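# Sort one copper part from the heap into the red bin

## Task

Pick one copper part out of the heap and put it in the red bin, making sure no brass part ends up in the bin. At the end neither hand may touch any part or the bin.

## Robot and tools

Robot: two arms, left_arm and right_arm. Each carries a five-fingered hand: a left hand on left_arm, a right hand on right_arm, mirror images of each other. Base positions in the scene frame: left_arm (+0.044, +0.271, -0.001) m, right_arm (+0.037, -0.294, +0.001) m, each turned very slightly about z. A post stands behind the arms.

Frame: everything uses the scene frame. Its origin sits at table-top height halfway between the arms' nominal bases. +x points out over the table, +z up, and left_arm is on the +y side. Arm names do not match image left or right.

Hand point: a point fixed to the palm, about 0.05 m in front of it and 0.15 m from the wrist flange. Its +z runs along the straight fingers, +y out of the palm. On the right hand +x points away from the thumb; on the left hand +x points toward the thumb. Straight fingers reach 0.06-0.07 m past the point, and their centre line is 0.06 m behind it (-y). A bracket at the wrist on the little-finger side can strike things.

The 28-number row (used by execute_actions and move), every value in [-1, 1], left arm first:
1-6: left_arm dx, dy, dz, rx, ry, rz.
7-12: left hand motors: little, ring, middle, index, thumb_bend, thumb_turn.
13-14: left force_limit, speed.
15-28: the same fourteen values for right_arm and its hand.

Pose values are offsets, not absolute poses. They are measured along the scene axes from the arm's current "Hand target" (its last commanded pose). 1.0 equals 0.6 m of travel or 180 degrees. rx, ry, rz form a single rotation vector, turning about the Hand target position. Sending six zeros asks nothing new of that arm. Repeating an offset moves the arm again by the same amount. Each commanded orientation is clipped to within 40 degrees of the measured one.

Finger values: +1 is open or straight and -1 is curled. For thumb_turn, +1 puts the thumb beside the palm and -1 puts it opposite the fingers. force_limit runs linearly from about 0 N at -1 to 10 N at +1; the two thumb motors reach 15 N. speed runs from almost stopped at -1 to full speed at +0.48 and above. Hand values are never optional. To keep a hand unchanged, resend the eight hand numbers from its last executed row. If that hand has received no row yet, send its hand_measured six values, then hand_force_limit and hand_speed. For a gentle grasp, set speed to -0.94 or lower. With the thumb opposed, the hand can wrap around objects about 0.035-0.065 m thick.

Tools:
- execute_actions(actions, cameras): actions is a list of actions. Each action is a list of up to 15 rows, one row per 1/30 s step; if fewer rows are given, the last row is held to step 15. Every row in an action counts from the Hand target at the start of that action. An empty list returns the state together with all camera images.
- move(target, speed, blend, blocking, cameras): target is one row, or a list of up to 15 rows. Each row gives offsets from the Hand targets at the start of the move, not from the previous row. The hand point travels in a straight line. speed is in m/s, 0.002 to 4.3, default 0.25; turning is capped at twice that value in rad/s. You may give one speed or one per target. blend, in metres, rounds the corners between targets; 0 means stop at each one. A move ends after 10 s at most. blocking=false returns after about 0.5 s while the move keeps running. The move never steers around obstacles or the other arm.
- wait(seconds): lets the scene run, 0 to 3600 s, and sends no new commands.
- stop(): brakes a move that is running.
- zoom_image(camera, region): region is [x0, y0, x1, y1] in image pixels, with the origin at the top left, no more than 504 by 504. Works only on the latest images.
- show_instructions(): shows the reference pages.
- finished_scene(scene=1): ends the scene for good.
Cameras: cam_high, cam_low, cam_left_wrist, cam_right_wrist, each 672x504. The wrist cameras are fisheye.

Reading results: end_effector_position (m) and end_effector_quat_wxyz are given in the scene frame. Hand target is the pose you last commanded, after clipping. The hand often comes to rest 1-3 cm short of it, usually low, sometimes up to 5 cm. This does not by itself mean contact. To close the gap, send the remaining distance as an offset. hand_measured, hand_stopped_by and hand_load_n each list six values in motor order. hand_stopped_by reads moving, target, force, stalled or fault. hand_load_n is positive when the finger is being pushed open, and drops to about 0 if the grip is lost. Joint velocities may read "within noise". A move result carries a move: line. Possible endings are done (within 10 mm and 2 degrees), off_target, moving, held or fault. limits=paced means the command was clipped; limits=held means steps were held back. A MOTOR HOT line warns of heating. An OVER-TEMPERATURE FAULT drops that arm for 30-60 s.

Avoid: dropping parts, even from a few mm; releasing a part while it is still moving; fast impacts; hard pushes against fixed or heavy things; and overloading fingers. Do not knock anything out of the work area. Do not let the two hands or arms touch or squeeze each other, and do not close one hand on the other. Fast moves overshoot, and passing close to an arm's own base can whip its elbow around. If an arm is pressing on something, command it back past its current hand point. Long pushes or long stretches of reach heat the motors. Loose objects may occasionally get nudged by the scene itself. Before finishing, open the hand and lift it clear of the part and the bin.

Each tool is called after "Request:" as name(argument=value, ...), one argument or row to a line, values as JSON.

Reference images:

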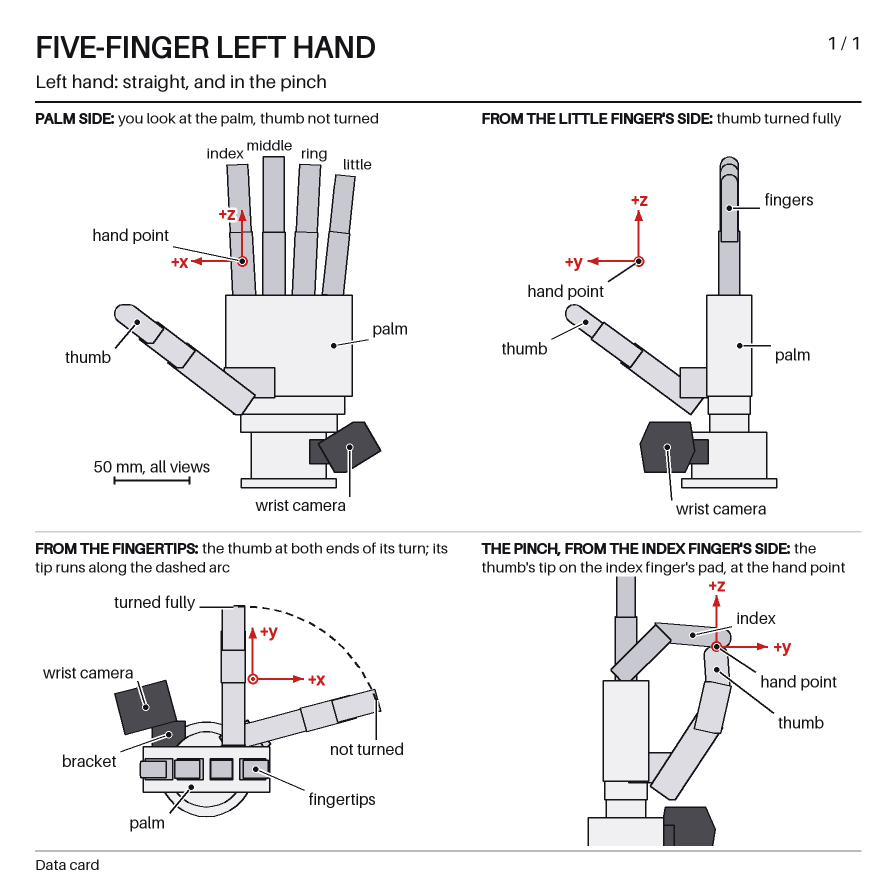

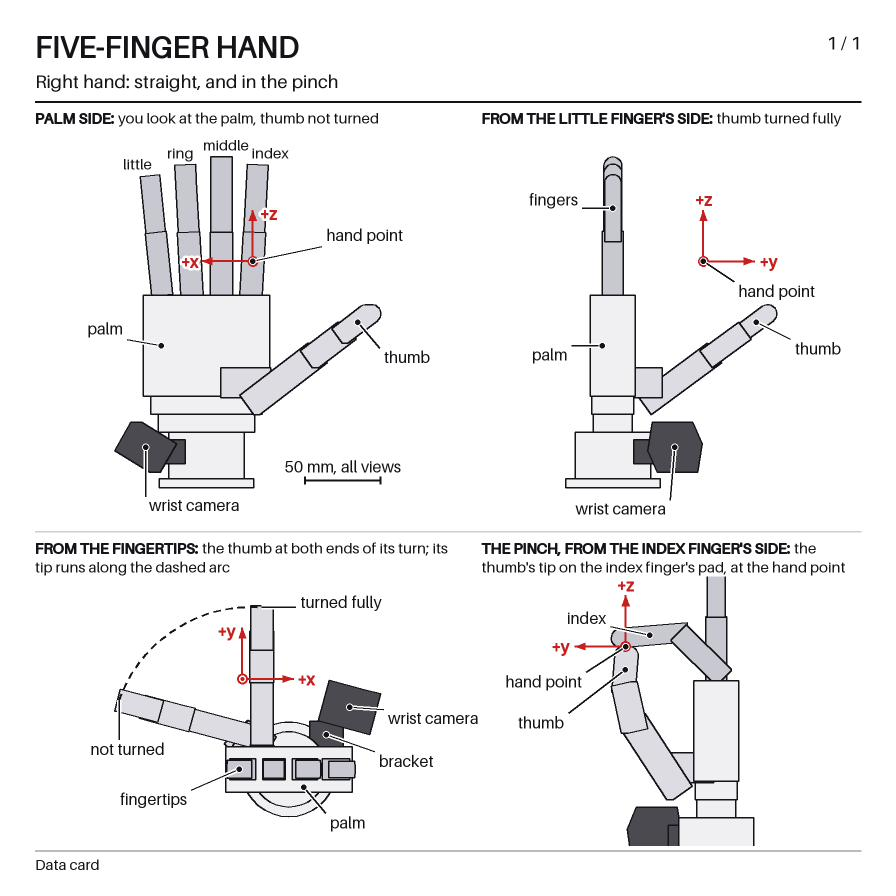

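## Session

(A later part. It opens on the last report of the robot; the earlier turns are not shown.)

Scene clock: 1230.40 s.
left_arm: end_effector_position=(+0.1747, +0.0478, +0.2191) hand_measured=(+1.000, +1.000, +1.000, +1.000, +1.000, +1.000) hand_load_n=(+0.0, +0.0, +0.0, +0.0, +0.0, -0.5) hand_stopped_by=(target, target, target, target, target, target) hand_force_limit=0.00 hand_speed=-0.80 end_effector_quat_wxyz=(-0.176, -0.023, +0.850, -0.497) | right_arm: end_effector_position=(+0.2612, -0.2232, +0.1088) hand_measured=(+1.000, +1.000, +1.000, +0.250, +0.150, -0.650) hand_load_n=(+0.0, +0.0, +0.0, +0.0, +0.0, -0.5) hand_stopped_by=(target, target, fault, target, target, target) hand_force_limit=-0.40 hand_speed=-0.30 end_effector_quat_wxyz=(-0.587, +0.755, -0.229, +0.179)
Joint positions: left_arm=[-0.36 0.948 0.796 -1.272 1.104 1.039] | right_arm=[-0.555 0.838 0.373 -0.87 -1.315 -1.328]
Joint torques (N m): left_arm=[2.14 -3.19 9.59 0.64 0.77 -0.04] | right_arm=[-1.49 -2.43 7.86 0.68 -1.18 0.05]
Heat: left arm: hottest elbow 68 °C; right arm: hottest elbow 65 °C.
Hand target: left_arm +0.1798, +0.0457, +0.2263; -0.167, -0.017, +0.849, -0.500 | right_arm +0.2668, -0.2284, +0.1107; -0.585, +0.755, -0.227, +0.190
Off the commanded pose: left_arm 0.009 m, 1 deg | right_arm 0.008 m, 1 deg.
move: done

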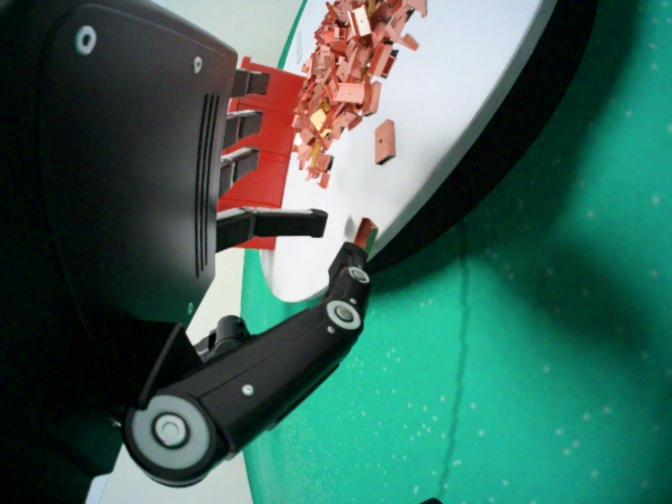

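Request:
move(
  target=[
    [0,0,0,0,0,0,1,1,1,1,1,1,0,-0.8,0.0,0.0,0.025,0,0,0,1,1,1,0.25,0.15,-0.65,-0.4,-0.3],
    [0,0,0,0,0,0,1,1,1,1,1,1,0,-0.8,-0.0113,-0.0318,0.025,0,0,0,1,1,1,0.25,0.15,-0.65,-0.4,-0.3],
    [0,0,0,0,0,0,1,1,1,1,1,1,0,-0.8,-0.0113,-0.0318,-0.006,0,0,0,1,1,1,0.25,0.15,-0.65,-0.4,-0.3],
  ],
  speed=0.06,
  cameras=["cam_right_wrist"],
)

Request:
zoom_image(
  camera="cam_right_wrist",
  region=[300, 170, 440, 310],
)

Scene clock: 1249.03 s.
left_arm: end_effector_position=(+0.1747, +0.0478, +0.2191) hand_measured=(+1.000, +1.000, +1.000, +1.000, +1.000, +1.000) hand_load_n=(+0.0, +0.0, +0.0, -0.5, +0.0, +0.0) hand_stopped_by=(target, target, target, target, target, target) hand_force_limit=0.00 hand_speed=-0.80 end_effector_quat_wxyz=(-0.176, -0.023, +0.850, -0.497) | right_arm: end_effector_position=(+0.2546, -0.2413, +0.1060) hand_measured=(+1.000, +1.000, +1.000, +0.250, +0.150, -0.650) hand_load_n=(+0.0, +0.0, +0.0, +0.0, +0.0, +0.0) hand_stopped_by=(target, target, fault, target, target, target) hand_force_limit=-0.40 hand_speed=-0.30 end_effector_quat_wxyz=(-0.588, +0.755, -0.228, +0.179)
Joint positions: left_arm=[-0.36 0.948 0.796 -1.272 1.104 1.039] | right_arm=[-0.661 0.988 0.437 -1.198 -1.319 -1.757]
Joint torques (N m): left_arm=[2.14 -3.31 9.58 0.65 0.77 -0.04] | right_arm=[-1.73 -3.37 7.12 0.06 -1.19 0.04]
Heat: left arm: hottest elbow 68 °C; right arm: hottest elbow 66 °C.
Hand target: left_arm +0.1798, +0.0457, +0.2263; -0.167, -0.017, +0.849, -0.500 | right_arm +0.2600, -0.2474, +0.1071; -0.585, +0.755, -0.227, +0.189
Off the commanded pose: left_arm 0.009 m, 1 deg | right_arm 0.008 m, 1 deg.
move: done

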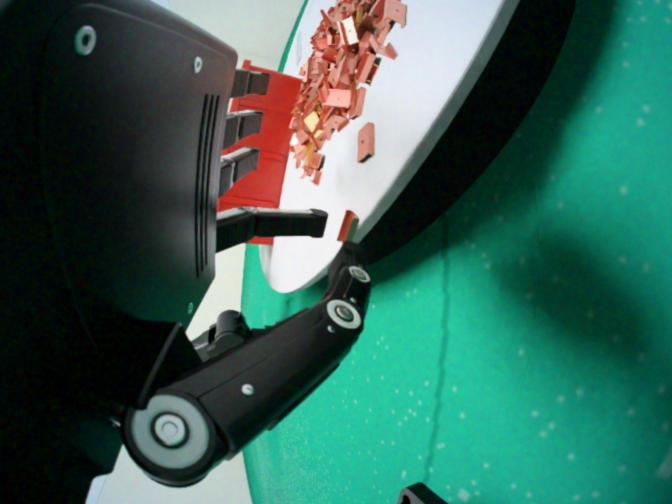

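Scaled by 3.600 from the camera's image (finer frame: 960x720).

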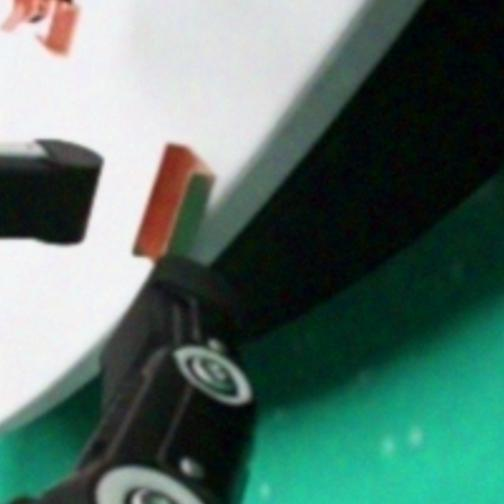

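Request:
move(
  target=[0,0,0,0,0,0,1,1,1,1,1,1,0,-0.8,0.006,-0.0037,-0.0115,0,0,0,1,1,1,0.25,0.15,-0.65,-0.4,-0.3],
  speed=0.05,
  cameras=["cam_right_wrist"],
)

Request:
zoom_image(
  camera="cam_right_wrist",
  region=[300, 170, 420, 290],
)

Scene clock: 1256.30 s.
left_arm: end_effector_position=(+0.1747, +0.0478, +0.2191) hand_measured=(+1.000, +1.000, +1.000, +1.000, +1.000, +1.000) hand_load_n=(-0.5, +0.0, +0.0, +0.0, +0.0, +0.0) hand_stopped_by=(target, target, target, target, target, target) hand_force_limit=0.00 hand_speed=-0.80 end_effector_quat_wxyz=(-0.176, -0.023, +0.850, -0.497) | right_arm: end_effector_position=(+0.2599, -0.2452, +0.0999) hand_measured=(+1.000, +1.000, +1.000, +0.250, +0.150, -0.650) hand_load_n=(-0.5, +0.0, +0.0, +0.0, +0.0, +0.0) hand_stopped_by=(target, target, fault, target, target, target) hand_force_limit=-0.40 hand_speed=-0.30 end_effector_quat_wxyz=(-0.587, +0.756, -0.225, +0.183)
Joint positions: left_arm=[-0.36 0.948 0.796 -1.272 1.104 1.039] | right_arm=[-0.661 1.019 0.437 -1.156 -1.32 -1.757]
Joint torques (N m): left_arm=[2.08 -3.25 9.59 0.66 0.77 -0.04] | right_arm=[-1.49 -3.66 6.67 0.12 -1.18 0.11]
Heat: left arm: hottest elbow 68 °C; right arm: hottest elbow 65 °C.
Hand target: left_arm +0.1798, +0.0457, +0.2263; -0.167, -0.017, +0.849, -0.500 | right_arm +0.2636, -0.2496, +0.1001; -0.585, +0.755, -0.227, +0.189
Off the commanded pose: left_arm 0.009 m, 1 deg | right_arm 0.006 m, 1 deg.
move: done

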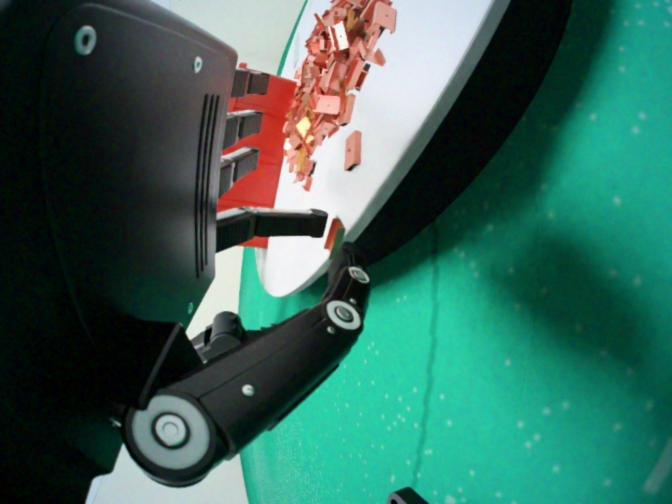

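Scaled by 4.200 from the camera's image (finer frame: 960x720).

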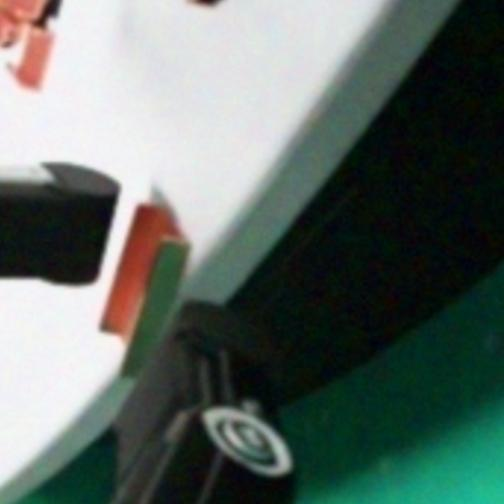

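Request:
move(
  target=[0,0,0,0,0,0,1,1,1,1,1,1,0,-0.8,0.02,0.0557,-0.001,0,0,0,1,1,1,0.25,0.15,-0.65,-0.4,-0.3],
  speed=0.04,
  cameras=["cam_right_wrist"],
)

Request:
zoom_image(
  camera="cam_right_wrist",
  region=[300, 170, 420, 290],
)

Scene clock: 1263.43 s.
left_arm: end_effector_position=(+0.1747, +0.0478, +0.2191) hand_measured=(+1.000, +1.000, +1.000, +1.000, +1.000, +1.000) hand_load_n=(+0.0, +0.0, +0.0, +0.0, +0.0, +0.0) hand_stopped_by=(target, target, target, target, target, target) hand_force_limit=0.00 hand_speed=-0.80 end_effector_quat_wxyz=(-0.176, -0.023, +0.850, -0.497) | right_arm: end_effector_position=(+0.2765, -0.2198, +0.1004) hand_measured=(+1.000, +1.000, +1.000, +0.250, +0.150, -0.650) hand_load_n=(+0.0, +0.0, +0.0, +0.0, +0.0, -0.5) hand_stopped_by=(target, target, fault, target, target, target) hand_force_limit=-0.40 hand_speed=-0.30 end_effector_quat_wxyz=(-0.586, +0.753, -0.234, +0.189)
Joint positions: left_arm=[-0.36 0.948 0.796 -1.272 1.104 1.039] | right_arm=[-0.501 0.824 0.321 -0.563 -1.29 -1.059]
Joint torques (N m): left_arm=[2.08 -3.25 9.59 0.65 0.77 -0.04] | right_arm=[0.38 -3.9 6.97 1.03 -0.84 0.14]
Heat: left arm: hottest elbow 68 °C; right arm: hottest elbow 64 °C.
Hand target: left_arm +0.1798, +0.0457, +0.2263; -0.167, -0.017, +0.849, -0.500 | right_arm +0.2756, -0.2163, +0.0995; -0.585, +0.755, -0.227, +0.189
Off the commanded pose: left_arm 0.009 m, 1 deg | right_arm 0.004 m, 1 deg.
move: done

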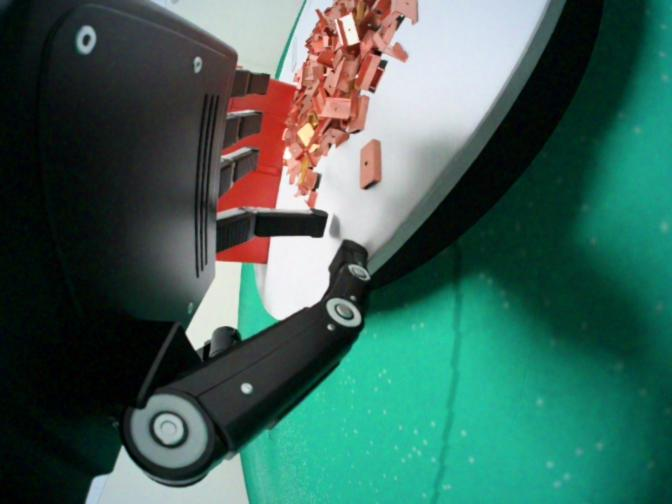

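Scaled by 4.200 from the camera's image (finer frame: 960x720).

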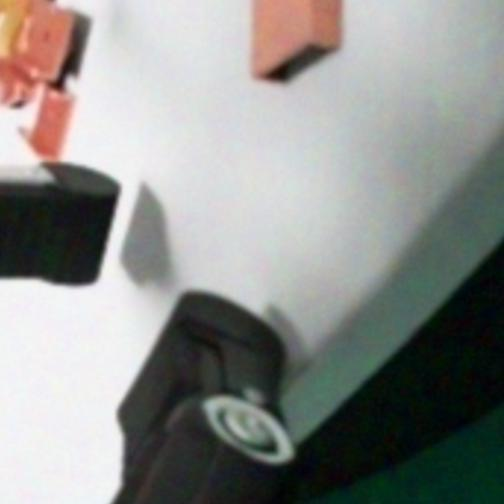

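Request:
move(
  target=[0,0,0,0,0,0,1,1,1,1,1,1,0,-0.8,0.025,0.004,0.04,0,0,0,1,1,1,0.25,0.15,-0.65,-0.4,-0.3],
  speed=0.06,
  cameras=["cam_right_wrist","cam_high","cam_low"],
)

Request:
zoom_image(
  camera="cam_right_wrist",
  region=[300, 170, 440, 310],
)

Scene clock: 1268.97 s.
left_arm: end_effector_position=(+0.1747, +0.0478, +0.2191) hand_measured=(+1.000, +1.000, +1.000, +1.000, +1.000, +1.000) hand_load_n=(+0.0, +0.0, +0.0, +0.0, +0.0, +0.0) hand_stopped_by=(target, target, target, target, target, target) hand_force_limit=0.00 hand_speed=-0.80 end_effector_quat_wxyz=(-0.176, -0.023, +0.850, -0.497) | right_arm: end_effector_position=(+0.2758, -0.2109, +0.1063) hand_measured=(+1.000, +1.000, +1.000, +0.250, +0.150, -0.650) hand_load_n=(+0.0, +0.0, +0.0, +0.0, +0.0, +0.0) hand_stopped_by=(target, target, fault, target, target, target) hand_force_limit=-0.40 hand_speed=-0.30 end_effector_quat_wxyz=(-0.588, +0.751, -0.249, +0.170)
Joint positions: left_arm=[-0.36 0.948 0.796 -1.272 1.104 1.039] | right_arm=[-0.459 0.797 0.321 -0.521 -1.267 -0.937]
Joint torques (N m): left_arm=[2.08 -3.19 9.58 0.65 0.77 -0.04] | right_arm=[0.44 -3.66 10.44 1.11 -0.82 0.15]
Heat: left arm: hottest elbow 68 °C; right arm: hottest elbow 64 °C.
Hand target: left_arm +0.1798, +0.0457, +0.2263; -0.167, -0.017, +0.849, -0.500 | right_arm +0.2906, -0.2138, +0.1236; -0.585, +0.755, -0.227, +0.189
Off the commanded pose: left_arm 0.009 m, 1 deg | right_arm 0.023 m, 3 deg.
move: off_target (right_arm)
Images, in order (width x height): cam_high 672x504, cam_low 672x504, cam_right_wrist 672x504.

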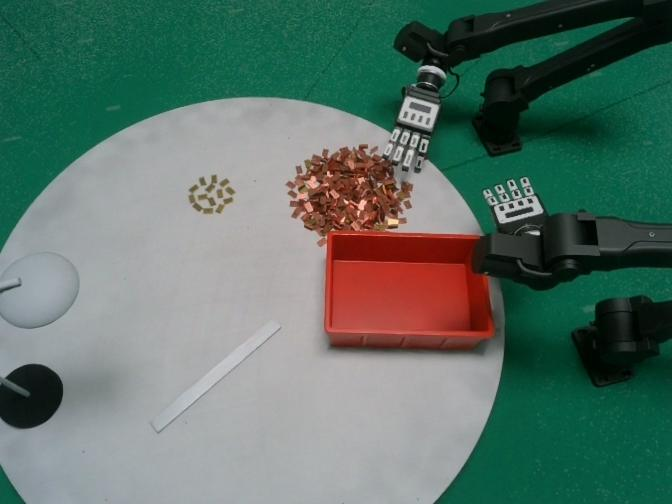

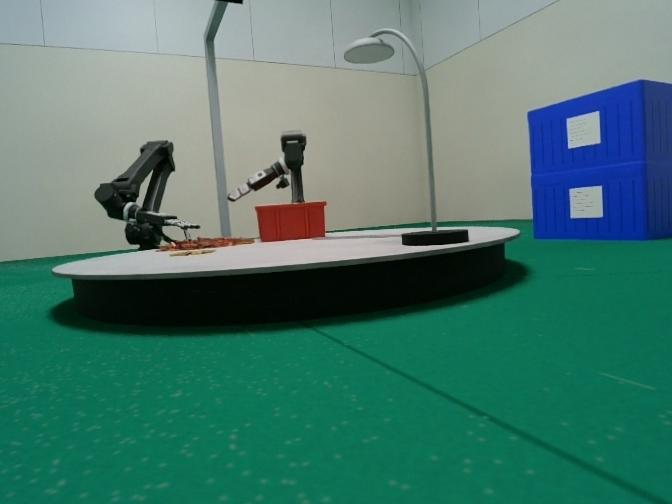

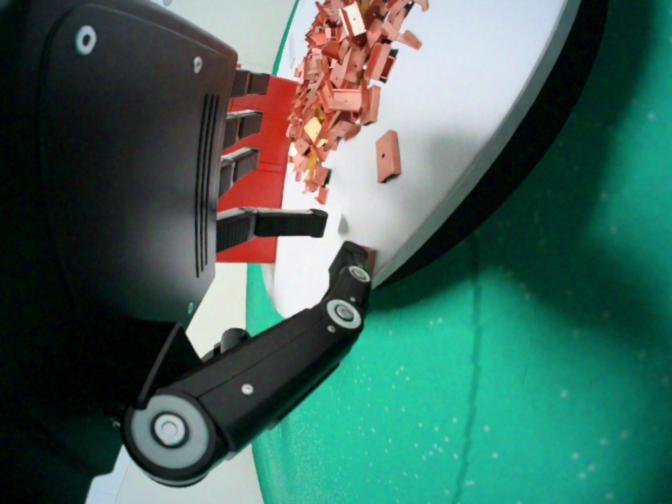

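Scaled by 3.600 from the camera's image (finer frame: 960x720).

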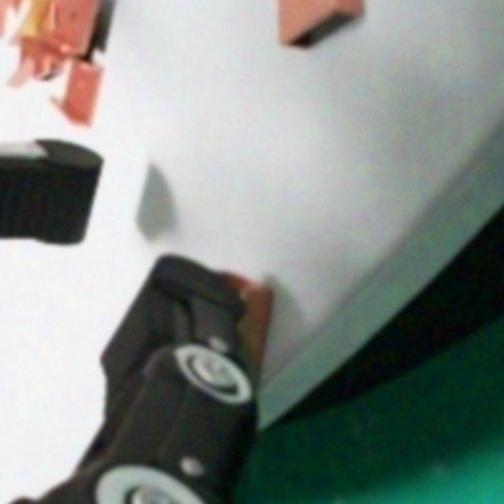

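Request:
move(
  target=[
    [0,0,0,0,0,0,1,1,1,1,1,1,0,-0.8,0.03,0,0.09,0,0,0,1,1,1,0.3,0.15,-0.65,-0.4,-0.3],
    [0,0,0,0,0,0,1,1,1,1,1,1,0,-0.8,0.07,-0.02,0.145,0,0,-0.311,1,1,1,0.3,0.15,-0.65,-0.4,-0.3],
  ],
  speed=0.15,
  cameras=["cam_right_wrist"],
)

Request:
zoom_image(
  camera="cam_right_wrist",
  region=[300, 90, 460, 250],
)

Request:
zoom_image(
  camera="cam_right_wrist",
  region=[300, 220, 460, 380],
)

Scene clock: 1282.10 s.
left_arm: end_effector_position=(+0.1747, +0.0478, +0.2191) hand_measured=(+1.000, +1.000, +1.000, +1.000, +1.000, +1.000) hand_load_n=(+0.0, +0.0, +0.0, +0.0, +0.0, +0.0) hand_stopped_by=(target, target, target, target, target, target) hand_force_limit=0.00 hand_speed=-0.80 end_effector_quat_wxyz=(-0.176, -0.023, +0.850, -0.497) | right_arm: end_effector_position=(+0.3325, -0.2296, +0.2037) hand_measured=(+1.000, +1.000, +1.000, +0.300, +0.150, -0.650) hand_load_n=(+0.0, +0.0, +0.0, +0.0, +0.0, +0.0) hand_stopped_by=(target, target, fault, target, target, target) hand_force_limit=-0.40 hand_speed=-0.30 end_effector_quat_wxyz=(-0.425, +0.559, -0.555, +0.446)
Joint positions: left_arm=[-0.36 0.948 0.796 -1.272 1.104 1.039] | right_arm=[0.289 0.27 0.351 -0.339 0.325 0.056]
Joint torques (N m): left_arm=[2.14 -3.25 9.58 0.65 0.78 -0.04] | right_arm=[0.21 1.08 10.77 0.88 0.13 0.13]
Heat: left arm: hottest elbow 68 °C; right arm: hottest elbow 67 °C.
Hand target: left_arm +0.1798, +0.0457, +0.2263; -0.167, -0.017, +0.849, -0.500 | right_arm +0.3327, -0.2259, +0.2107; -0.428, +0.560, -0.555, +0.442
Off the commanded pose: left_arm 0.009 m, 1 deg | right_arm 0.008 m, 1 deg.
move: done

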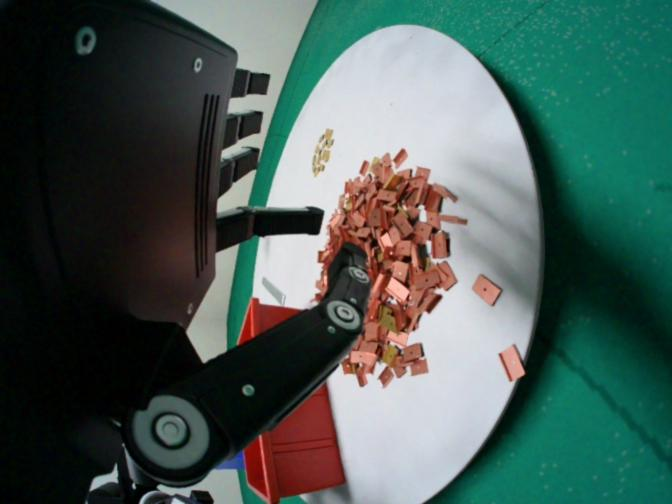

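Scaled by 3.150 from the camera's image (finer frame: 960x720).

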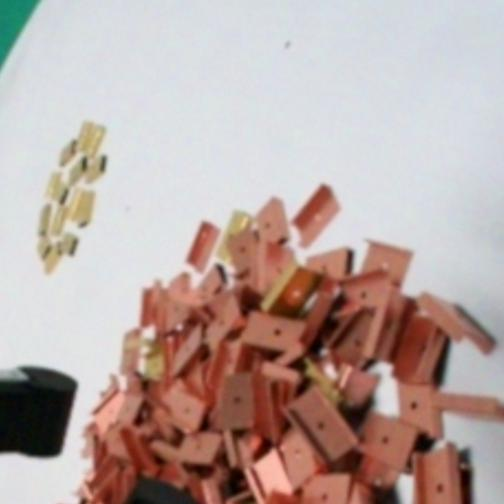

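Scaled by 3.150 from the camera's image (finer frame: 960x720).

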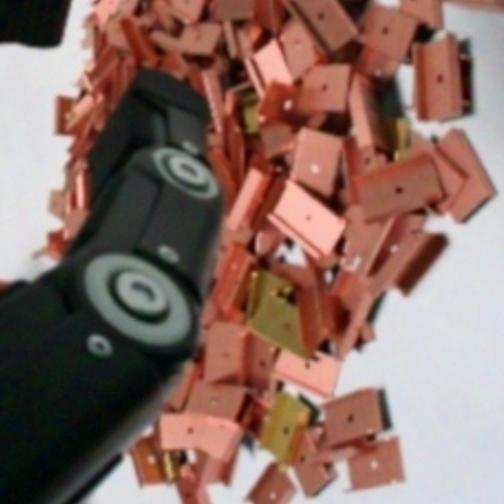

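Request:
zoom_image(
  camera="cam_right_wrist",
  region=[415, 175, 475, 235],
)

Request:
zoom_image(
  camera="cam_right_wrist",
  region=[400, 225, 480, 305],
)

Scaled by 8.400 from the camera's image (finer frame: 960x720).

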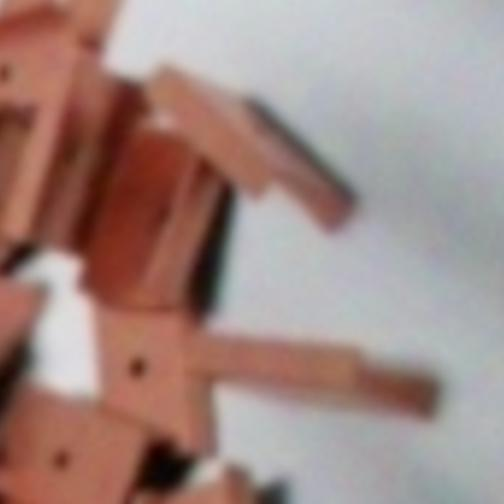

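Scaled by 6.300 from the camera's image (finer frame: 960x720).

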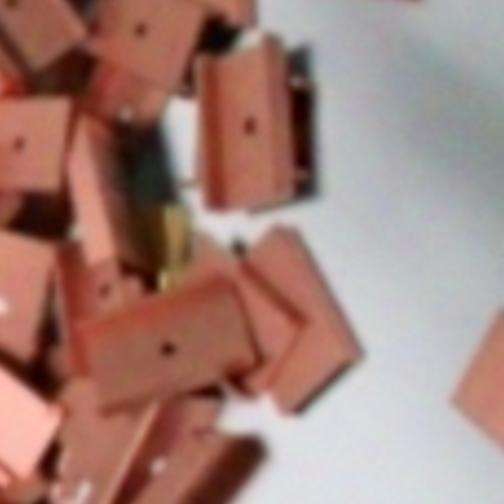

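Request:
move(
  target=[0,0,0,0,0,0,1,1,1,1,1,1,0,-0.8,0.045,-0.323,0.2,0,0,0,1,1,1,1,1,-0.65,-0.4,-0.3],
  speed=0.25,
  cameras=["cam_high"],
)

Scene clock: 1323.47 s.
left_arm: end_effector_position=(+0.1747, +0.0478, +0.2191) hand_measured=(+1.000, +1.000, +1.000, +1.000, +1.000, +1.000) hand_load_n=(+0.0, +0.0, +0.0, +0.0, +0.0, -0.5) hand_stopped_by=(target, target, target, target, target, target) hand_force_limit=0.00 hand_speed=-0.80 end_effector_quat_wxyz=(-0.176, -0.023, +0.850, -0.497) | right_arm: end_effector_position=(+0.3580, -0.4154, +0.3073) hand_measured=(+1.000, +1.000, +1.000, +1.000, +1.000, -0.650) hand_load_n=(+0.0, +0.0, +0.0, +0.0, +0.0, +0.0) hand_stopped_by=(target, target, fault, target, target, target) hand_force_limit=-0.40 hand_speed=-0.30 end_effector_quat_wxyz=(-0.430, +0.559, -0.566, +0.427)
Joint positions: left_arm=[-0.36 0.948 0.796 -1.272 1.104 1.039] | right_arm=[-0.818 0.656 0.729 -0.445 -0.753 -0.251]
Joint torques (N m): left_arm=[2.08 -3.19 9.58 0.66 0.77 -0.04] | right_arm=[-1.08 -3.14 12.42 0.72 -0.48 0.02]
Heat: left arm: hottest elbow 68 °C; right arm: hottest elbow 75 °C.
Hand target: left_arm +0.1798, +0.0457, +0.2263; -0.167, -0.017, +0.849, -0.500 | right_arm +0.3597, -0.4197, +0.3304; -0.428, +0.560, -0.555, +0.442
Off the commanded pose: left_arm 0.009 m, 1 deg | right_arm 0.024 m, 2 deg.
move: off_target (right_arm)

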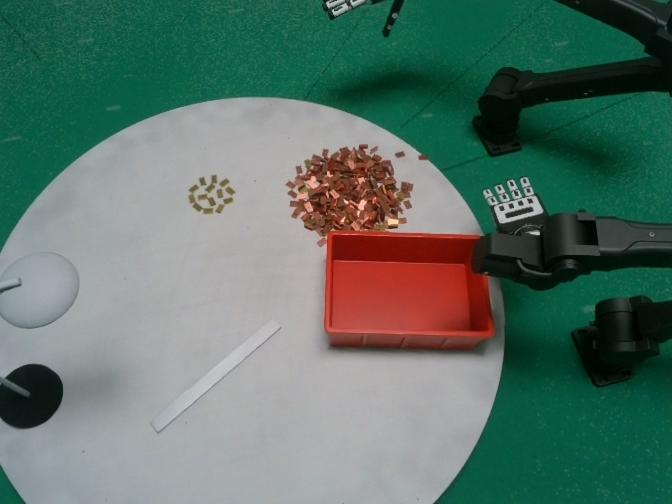

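Request:
move(
  target=[
    [0,0,0.1,0,0,0,1,1,1,1,1,1,0,-0.8,0,0,-0.04,0,0,0,1,1,1,1,1,-0.65,-0.4,-0.3],
    [0.3,-0.293,0.09,0.0385,-0.1007,0.2528,1,1,1,1,1,1,0,-0.8,0,0,-0.04,0,0,0,1,1,1,1,1,-0.65,-0.4,-0.3],
  ],
  speed=0.2,
  cameras=["cam_high","cam_low","cam_left_wrist"],
)

Scene clock: 1330.37 s.
left_arm: end_effector_position=(+0.3526, -0.1129, +0.2511) hand_measured=(+1.000, +1.000, +1.000, +1.000, +1.000, +1.000) hand_load_n=(+0.0, +0.0, +0.0, +0.0, +0.0, -0.5) hand_stopped_by=(target, target, target, target, target, target) hand_force_limit=0.00 hand_speed=-0.80 end_effector_quat_wxyz=(+0.165, -0.283, +0.833, -0.446) | right_arm: end_effector_position=(+0.3594, -0.4169, +0.3050) hand_measured=(+1.000, +1.000, +1.000, +1.000, +1.000, -0.650) hand_load_n=(+0.0, +0.0, +0.0, +0.0, +0.5, +0.0) hand_stopped_by=(target, target, fault, target, target, target) hand_force_limit=-0.40 hand_speed=-0.30 end_effector_quat_wxyz=(-0.430, +0.559, -0.562, +0.432)
Joint positions: left_arm=[-0.787 1.138 0.999 -0.442 0.064 0.069] | right_arm=[-0.818 0.656 0.717 -0.42 -0.753 -0.252]
Joint torques (N m): left_arm=[1.14 -7.3 12.81 2.91 -0.11 -0.13] | right_arm=[-1.08 -3.55 8.9 1.94 -0.46 0.02]
Heat: left arm: hottest elbow 68 °C; right arm: hottest elbow 74 °C.
Hand target: left_arm +0.3599, -0.1301, +0.2803; +0.172, -0.276, +0.820, -0.472 | right_arm +0.3597, -0.4197, +0.3065; -0.428, +0.560, -0.555, +0.442
Off the commanded pose: left_arm 0.035 m, 3 deg | right_arm 0.003 m, 1 deg.
move: off_target (left_arm)

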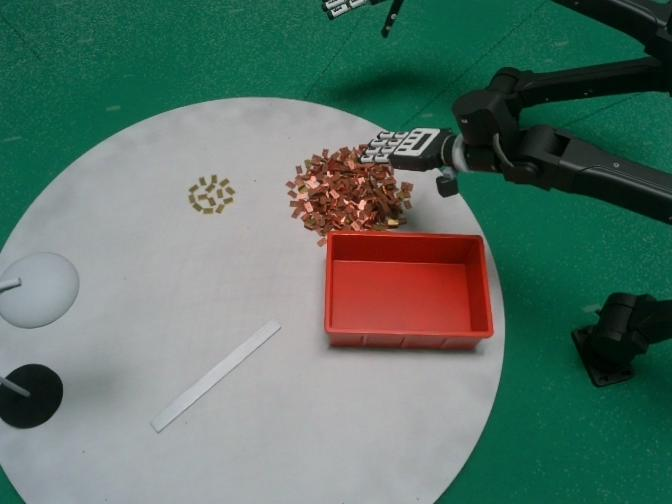

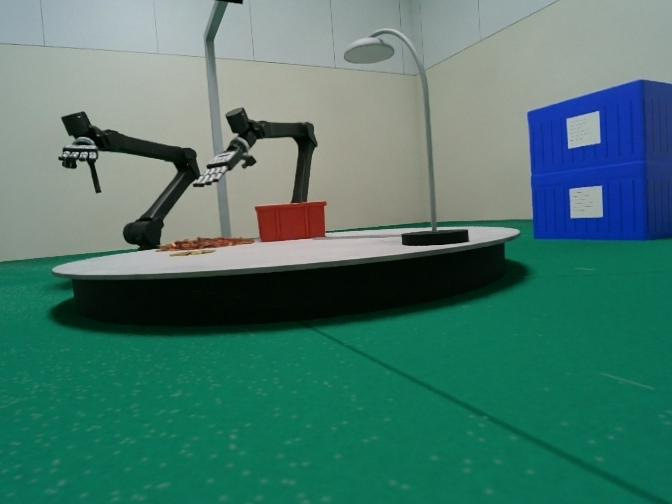

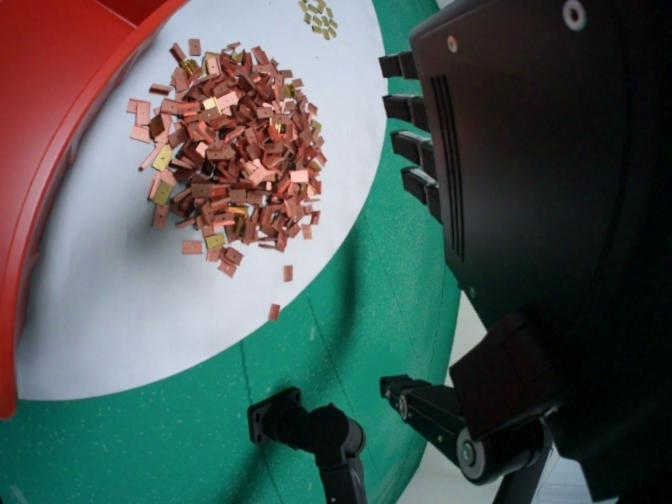

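Request:
zoom_image(
  camera="cam_left_wrist",
  region=[110, 30, 250, 170],
)

Request:
zoom_image(
  camera="cam_left_wrist",
  region=[200, 40, 340, 180],
)

Request:
zoom_image(
  camera="cam_left_wrist",
  region=[150, 150, 330, 330],
)

Scaled by 3.600 from the camera's image (finer frame: 960x720).

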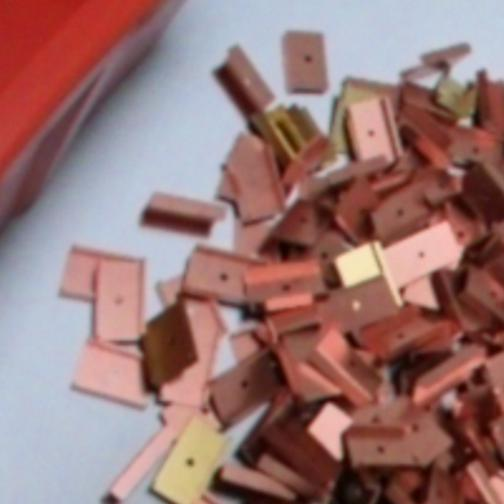

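Scaled by 3.600 from the camera's image (finer frame: 960x720).

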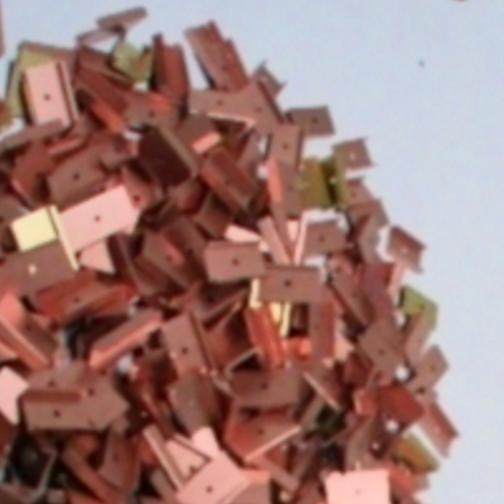

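Scaled by 2.800 from the camera's image (finer frame: 960x720).

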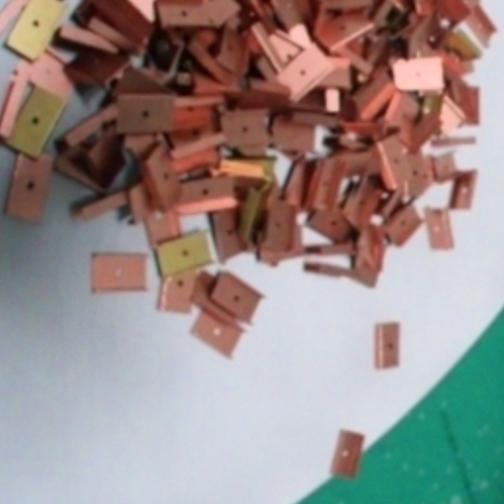

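Request:
zoom_image(
  camera="cam_left_wrist",
  region=[120, 30, 200, 110],
)

Request:
zoom_image(
  camera="cam_left_wrist",
  region=[240, 215, 310, 285],
)

Request:
zoom_image(
  camera="cam_high",
  region=[280, 130, 440, 260],
)

Scaled by 6.300 from the camera's image (finer frame: 960x720).

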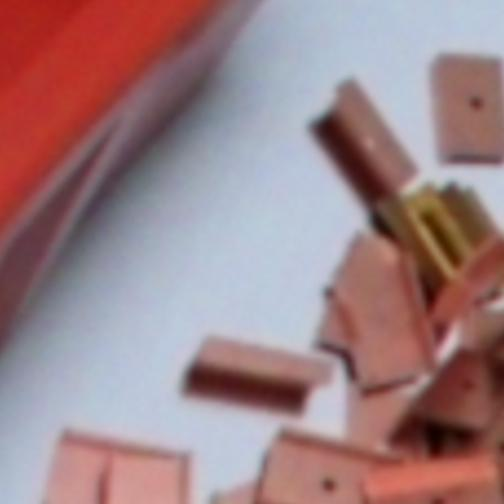

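Scaled by 7.200 from the camera's image (finer frame: 960x720).

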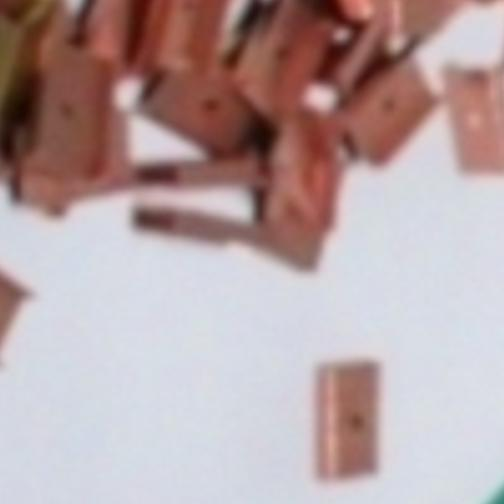

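Scaled by 3.150.

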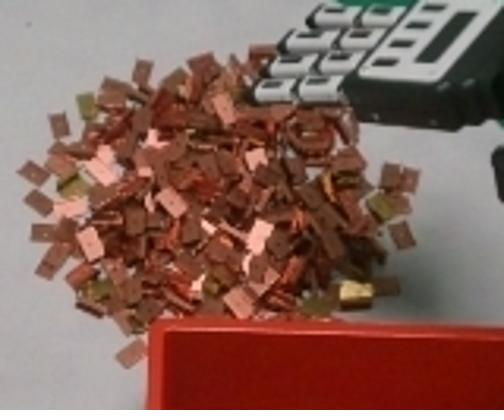

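Request:
move(
  target=[-0.0773,-0.178,-0.2,-0.0512,-0.0229,-0.1551,1,1,0.3,0.3,0.2,-1,-0.4,-0.2,0,0,0,0,0,0,1,1,1,1,1,-0.65,-0.4,-0.3],
  speed=0.15,
  cameras=["cam_high","cam_low","cam_left_wrist"],
)

Request:
zoom_image(
  camera="cam_left_wrist",
  region=[150, 130, 400, 380],
)

Scene clock: 1375.50 s.
left_arm: end_effector_position=(+0.3194, -0.2319, +0.1617) hand_measured=(+1.000, +1.000, +0.300, +0.300, +0.200, -1.000) hand_load_n=(+0.0, +0.0, +0.0, +0.0, +0.0, +0.0) hand_stopped_by=(target, target, target, target, target, target) hand_force_limit=-0.40 hand_speed=-0.20 end_effector_quat_wxyz=(+0.060, -0.077, +0.817, -0.569) | right_arm: end_effector_position=(+0.3594, -0.4169, +0.3050) hand_measured=(+1.000, +1.000, +1.000, +1.000, +1.000, -0.650) hand_load_n=(+0.0, +0.0, +0.0, -0.5, +0.0, +0.0) hand_stopped_by=(target, target, fault, target, target, target) hand_force_limit=-0.40 hand_speed=-0.30 end_effector_quat_wxyz=(-0.430, +0.559, -0.562, +0.432)
Joint positions: left_arm=[-0.865 1.444 0.894 0.156 0.447 0.189] | right_arm=[-0.818 0.656 0.717 -0.42 -0.753 -0.252]
Joint torques (N m): left_arm=[1.08 -11.63 7.87 3.03 0.21 0.08] | right_arm=[-1.2 -3.66 8.88 1.94 -0.47 0.01]
Heat: left arm: hottest elbow 76 °C; right arm: hottest elbow 69 °C.
Hand target: left_arm +0.3134, -0.2369, +0.1602; +0.060, -0.066, +0.815, -0.572 | right_arm +0.3597, -0.4197, +0.3065; -0.428, +0.560, -0.555, +0.442
Off the commanded pose: left_arm 0.008 m, 1 deg | right_arm 0.003 m, 1 deg.
move: done

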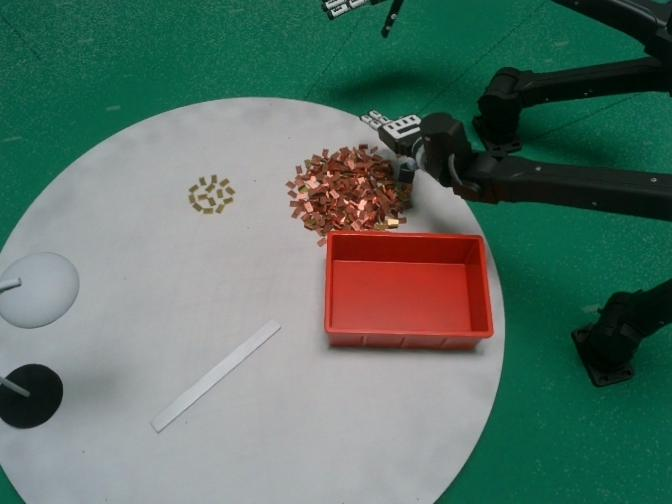

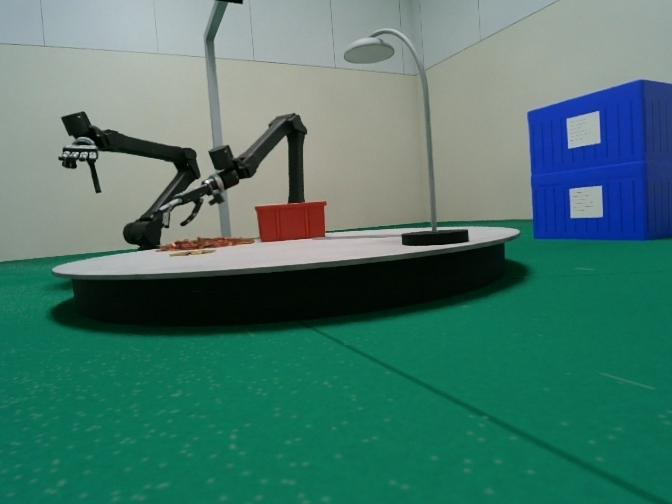

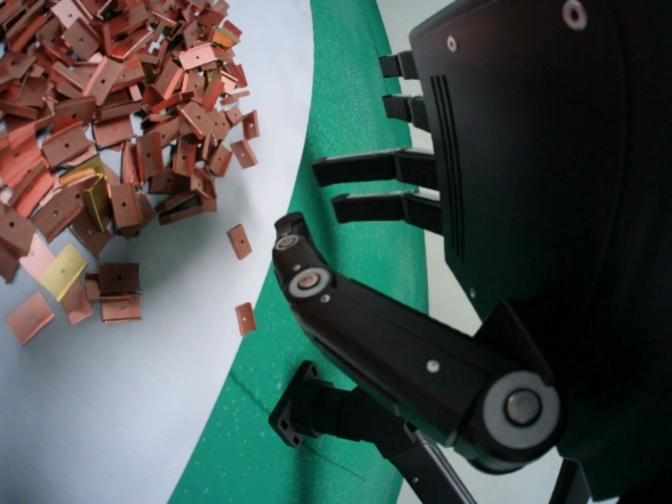

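Scaled by 2.016 from the camera's image (finer frame: 960x720).

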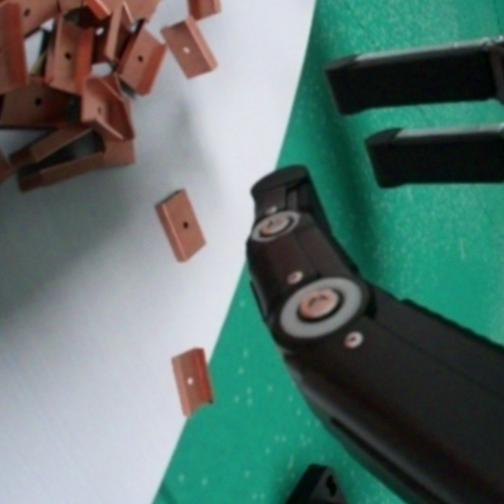

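Request:
move(
  target=[-0.015,-0.0105,-0.0583,0,0,0,1,1,0.3,0.3,0.2,-1,-0.4,-0.2,0,0,0,0,0,0,1,1,1,1,1,-0.65,-0.4,-0.3],
  speed=0.08,
  cameras=["cam_left_wrist"],
)

Request:
zoom_image(
  camera="cam_left_wrist",
  region=[200, 150, 400, 350],
)

Scene clock: 1392.83 s.
left_arm: end_effector_position=(+0.3097, -0.2376, +0.1257) hand_measured=(+1.000, +1.000, +0.300, +0.300, +0.200, -1.000) hand_load_n=(+0.0, +0.0, +0.0, +0.0, +0.0, +0.5) hand_stopped_by=(target, target, target, target, target, target) hand_force_limit=-0.40 hand_speed=-0.20 end_effector_quat_wxyz=(+0.061, -0.072, +0.817, -0.568) | right_arm: end_effector_position=(+0.3594, -0.4169, +0.3050) hand_measured=(+1.000, +1.000, +1.000, +1.000, +1.000, -0.650) hand_load_n=(+0.0, +0.0, +0.0, +0.0, +0.0, +0.0) hand_stopped_by=(target, target, fault, target, target, target) hand_force_limit=-0.40 hand_speed=-0.30 end_effector_quat_wxyz=(-0.430, +0.559, -0.562, +0.432)
Joint positions: left_arm=[-0.89 1.502 0.844 0.267 0.429 0.19] | right_arm=[-0.818 0.656 0.717 -0.42 -0.753 -0.252]
Joint torques (N m): left_arm=[1.03 -11.81 7.64 3.06 0 -0.04] | right_arm=[-1.03 -3.66 8.88 1.89 -0.47 0.02]
Heat: left arm: hottest elbow 70 °C; right arm: hottest elbow 68 °C.
Hand target: left_arm +0.3044, -0.2431, +0.1252; +0.060, -0.066, +0.815, -0.572 | right_arm +0.3597, -0.4197, +0.3065; -0.428, +0.560, -0.555, +0.442
Off the commanded pose: left_arm 0.008 m, 1 deg | right_arm 0.003 m, 1 deg.
move: done

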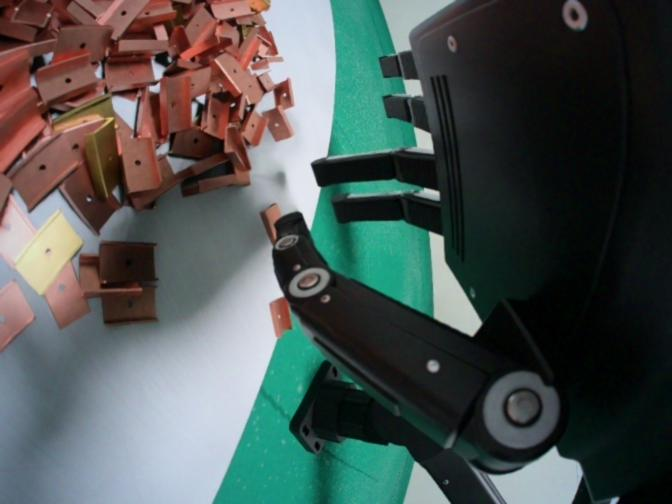

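Scaled by 2.520 from the camera's image (finer frame: 960x720).

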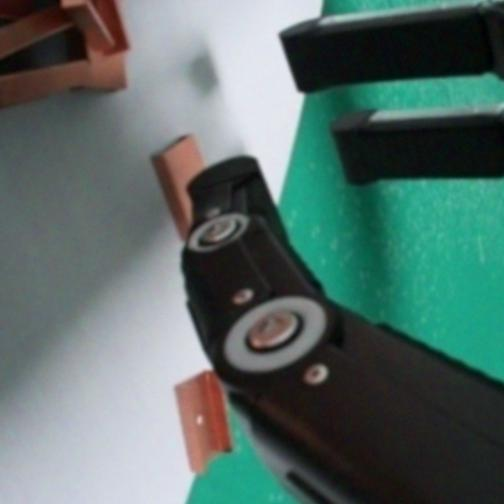

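Request:
move(
  target=[0.0066,0.0013,-0.0225,0,0,0,1,1,0.3,0.3,0.2,-1,-0.4,-0.2,0,0,0,0,0,0,1,1,1,1,1,-0.65,-0.4,-0.3],
  speed=0.06,
  cameras=["cam_left_wrist","cam_low"],
)

Request:
zoom_image(
  camera="cam_left_wrist",
  region=[230, 150, 390, 310],
)

Request:
zoom_image(
  camera="cam_low",
  region=[130, 180, 250, 270],
)

Scene clock: 1408.80 s.
left_arm: end_effector_position=(+0.3108, -0.2397, +0.1150) hand_measured=(+1.000, +1.000, +0.300, +0.300, +0.200, -1.000) hand_load_n=(+0.0, +0.0, +0.0, -0.5, +0.0, +0.0) hand_stopped_by=(target, target, target, target, target, target) hand_force_limit=-0.40 hand_speed=-0.20 end_effector_quat_wxyz=(+0.061, -0.070, +0.816, -0.570) | right_arm: end_effector_position=(+0.3594, -0.4169, +0.3050) hand_measured=(+1.000, +1.000, +1.000, +1.000, +1.000, -0.650) hand_load_n=(+0.0, +0.0, +0.0, +0.0, +0.0, +0.0) hand_stopped_by=(target, target, fault, target, target, target) hand_force_limit=-0.40 hand_speed=-0.30 end_effector_quat_wxyz=(-0.430, +0.559, -0.562, +0.432)
Joint positions: left_arm=[-0.89 1.529 0.836 0.306 0.431 0.19] | right_arm=[-0.818 0.656 0.717 -0.42 -0.753 -0.252]
Joint torques (N m): left_arm=[1.73 -11.63 7.36 3.03 0.21 -0.01] | right_arm=[-1.14 -3.55 8.88 1.91 -0.46 0.03]
Heat: left arm: hottest elbow 66 °C; right arm: hottest elbow 68 °C.
Hand target: left_arm +0.3085, -0.2424, +0.1119; +0.060, -0.066, +0.815, -0.572 | right_arm +0.3597, -0.4197, +0.3065; -0.428, +0.560, -0.555, +0.442
Off the commanded pose: left_arm 0.005 m, 1 deg | right_arm 0.003 m, 1 deg.
move: done
Images, in order (width x height): cam_low 672x504, cam_left_wrist 672x504.

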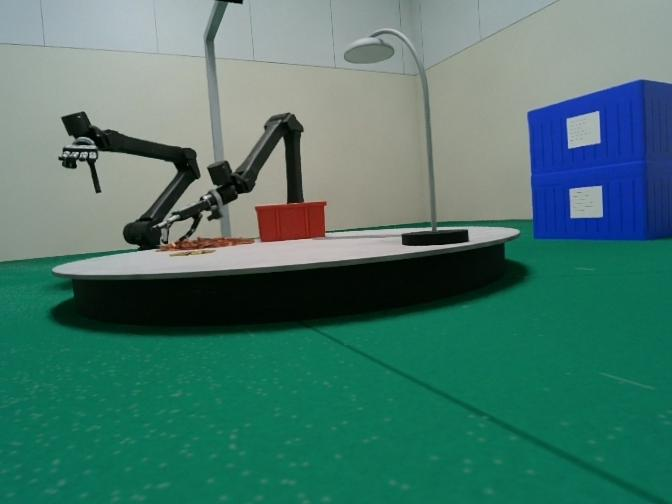

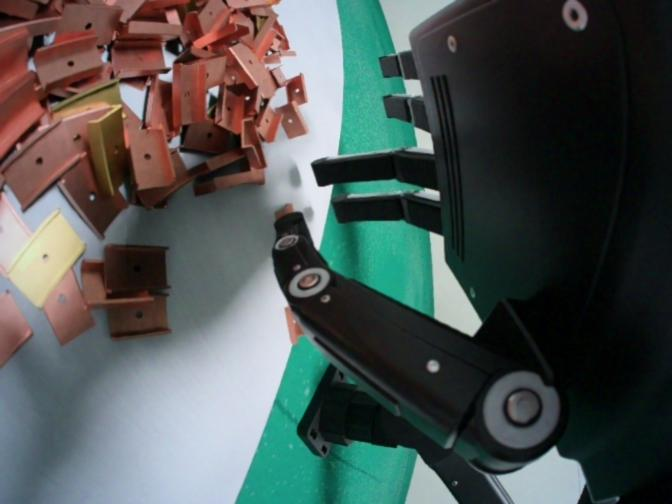

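Scaled by 3.150 from the camera's image (finer frame: 960x720).

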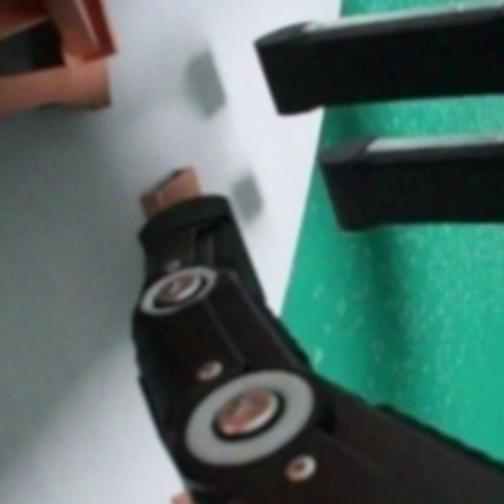

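Scaled by 4.200.

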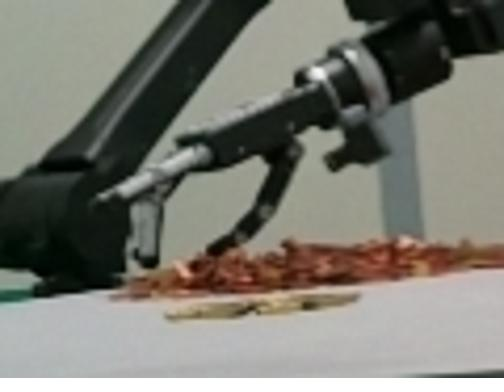

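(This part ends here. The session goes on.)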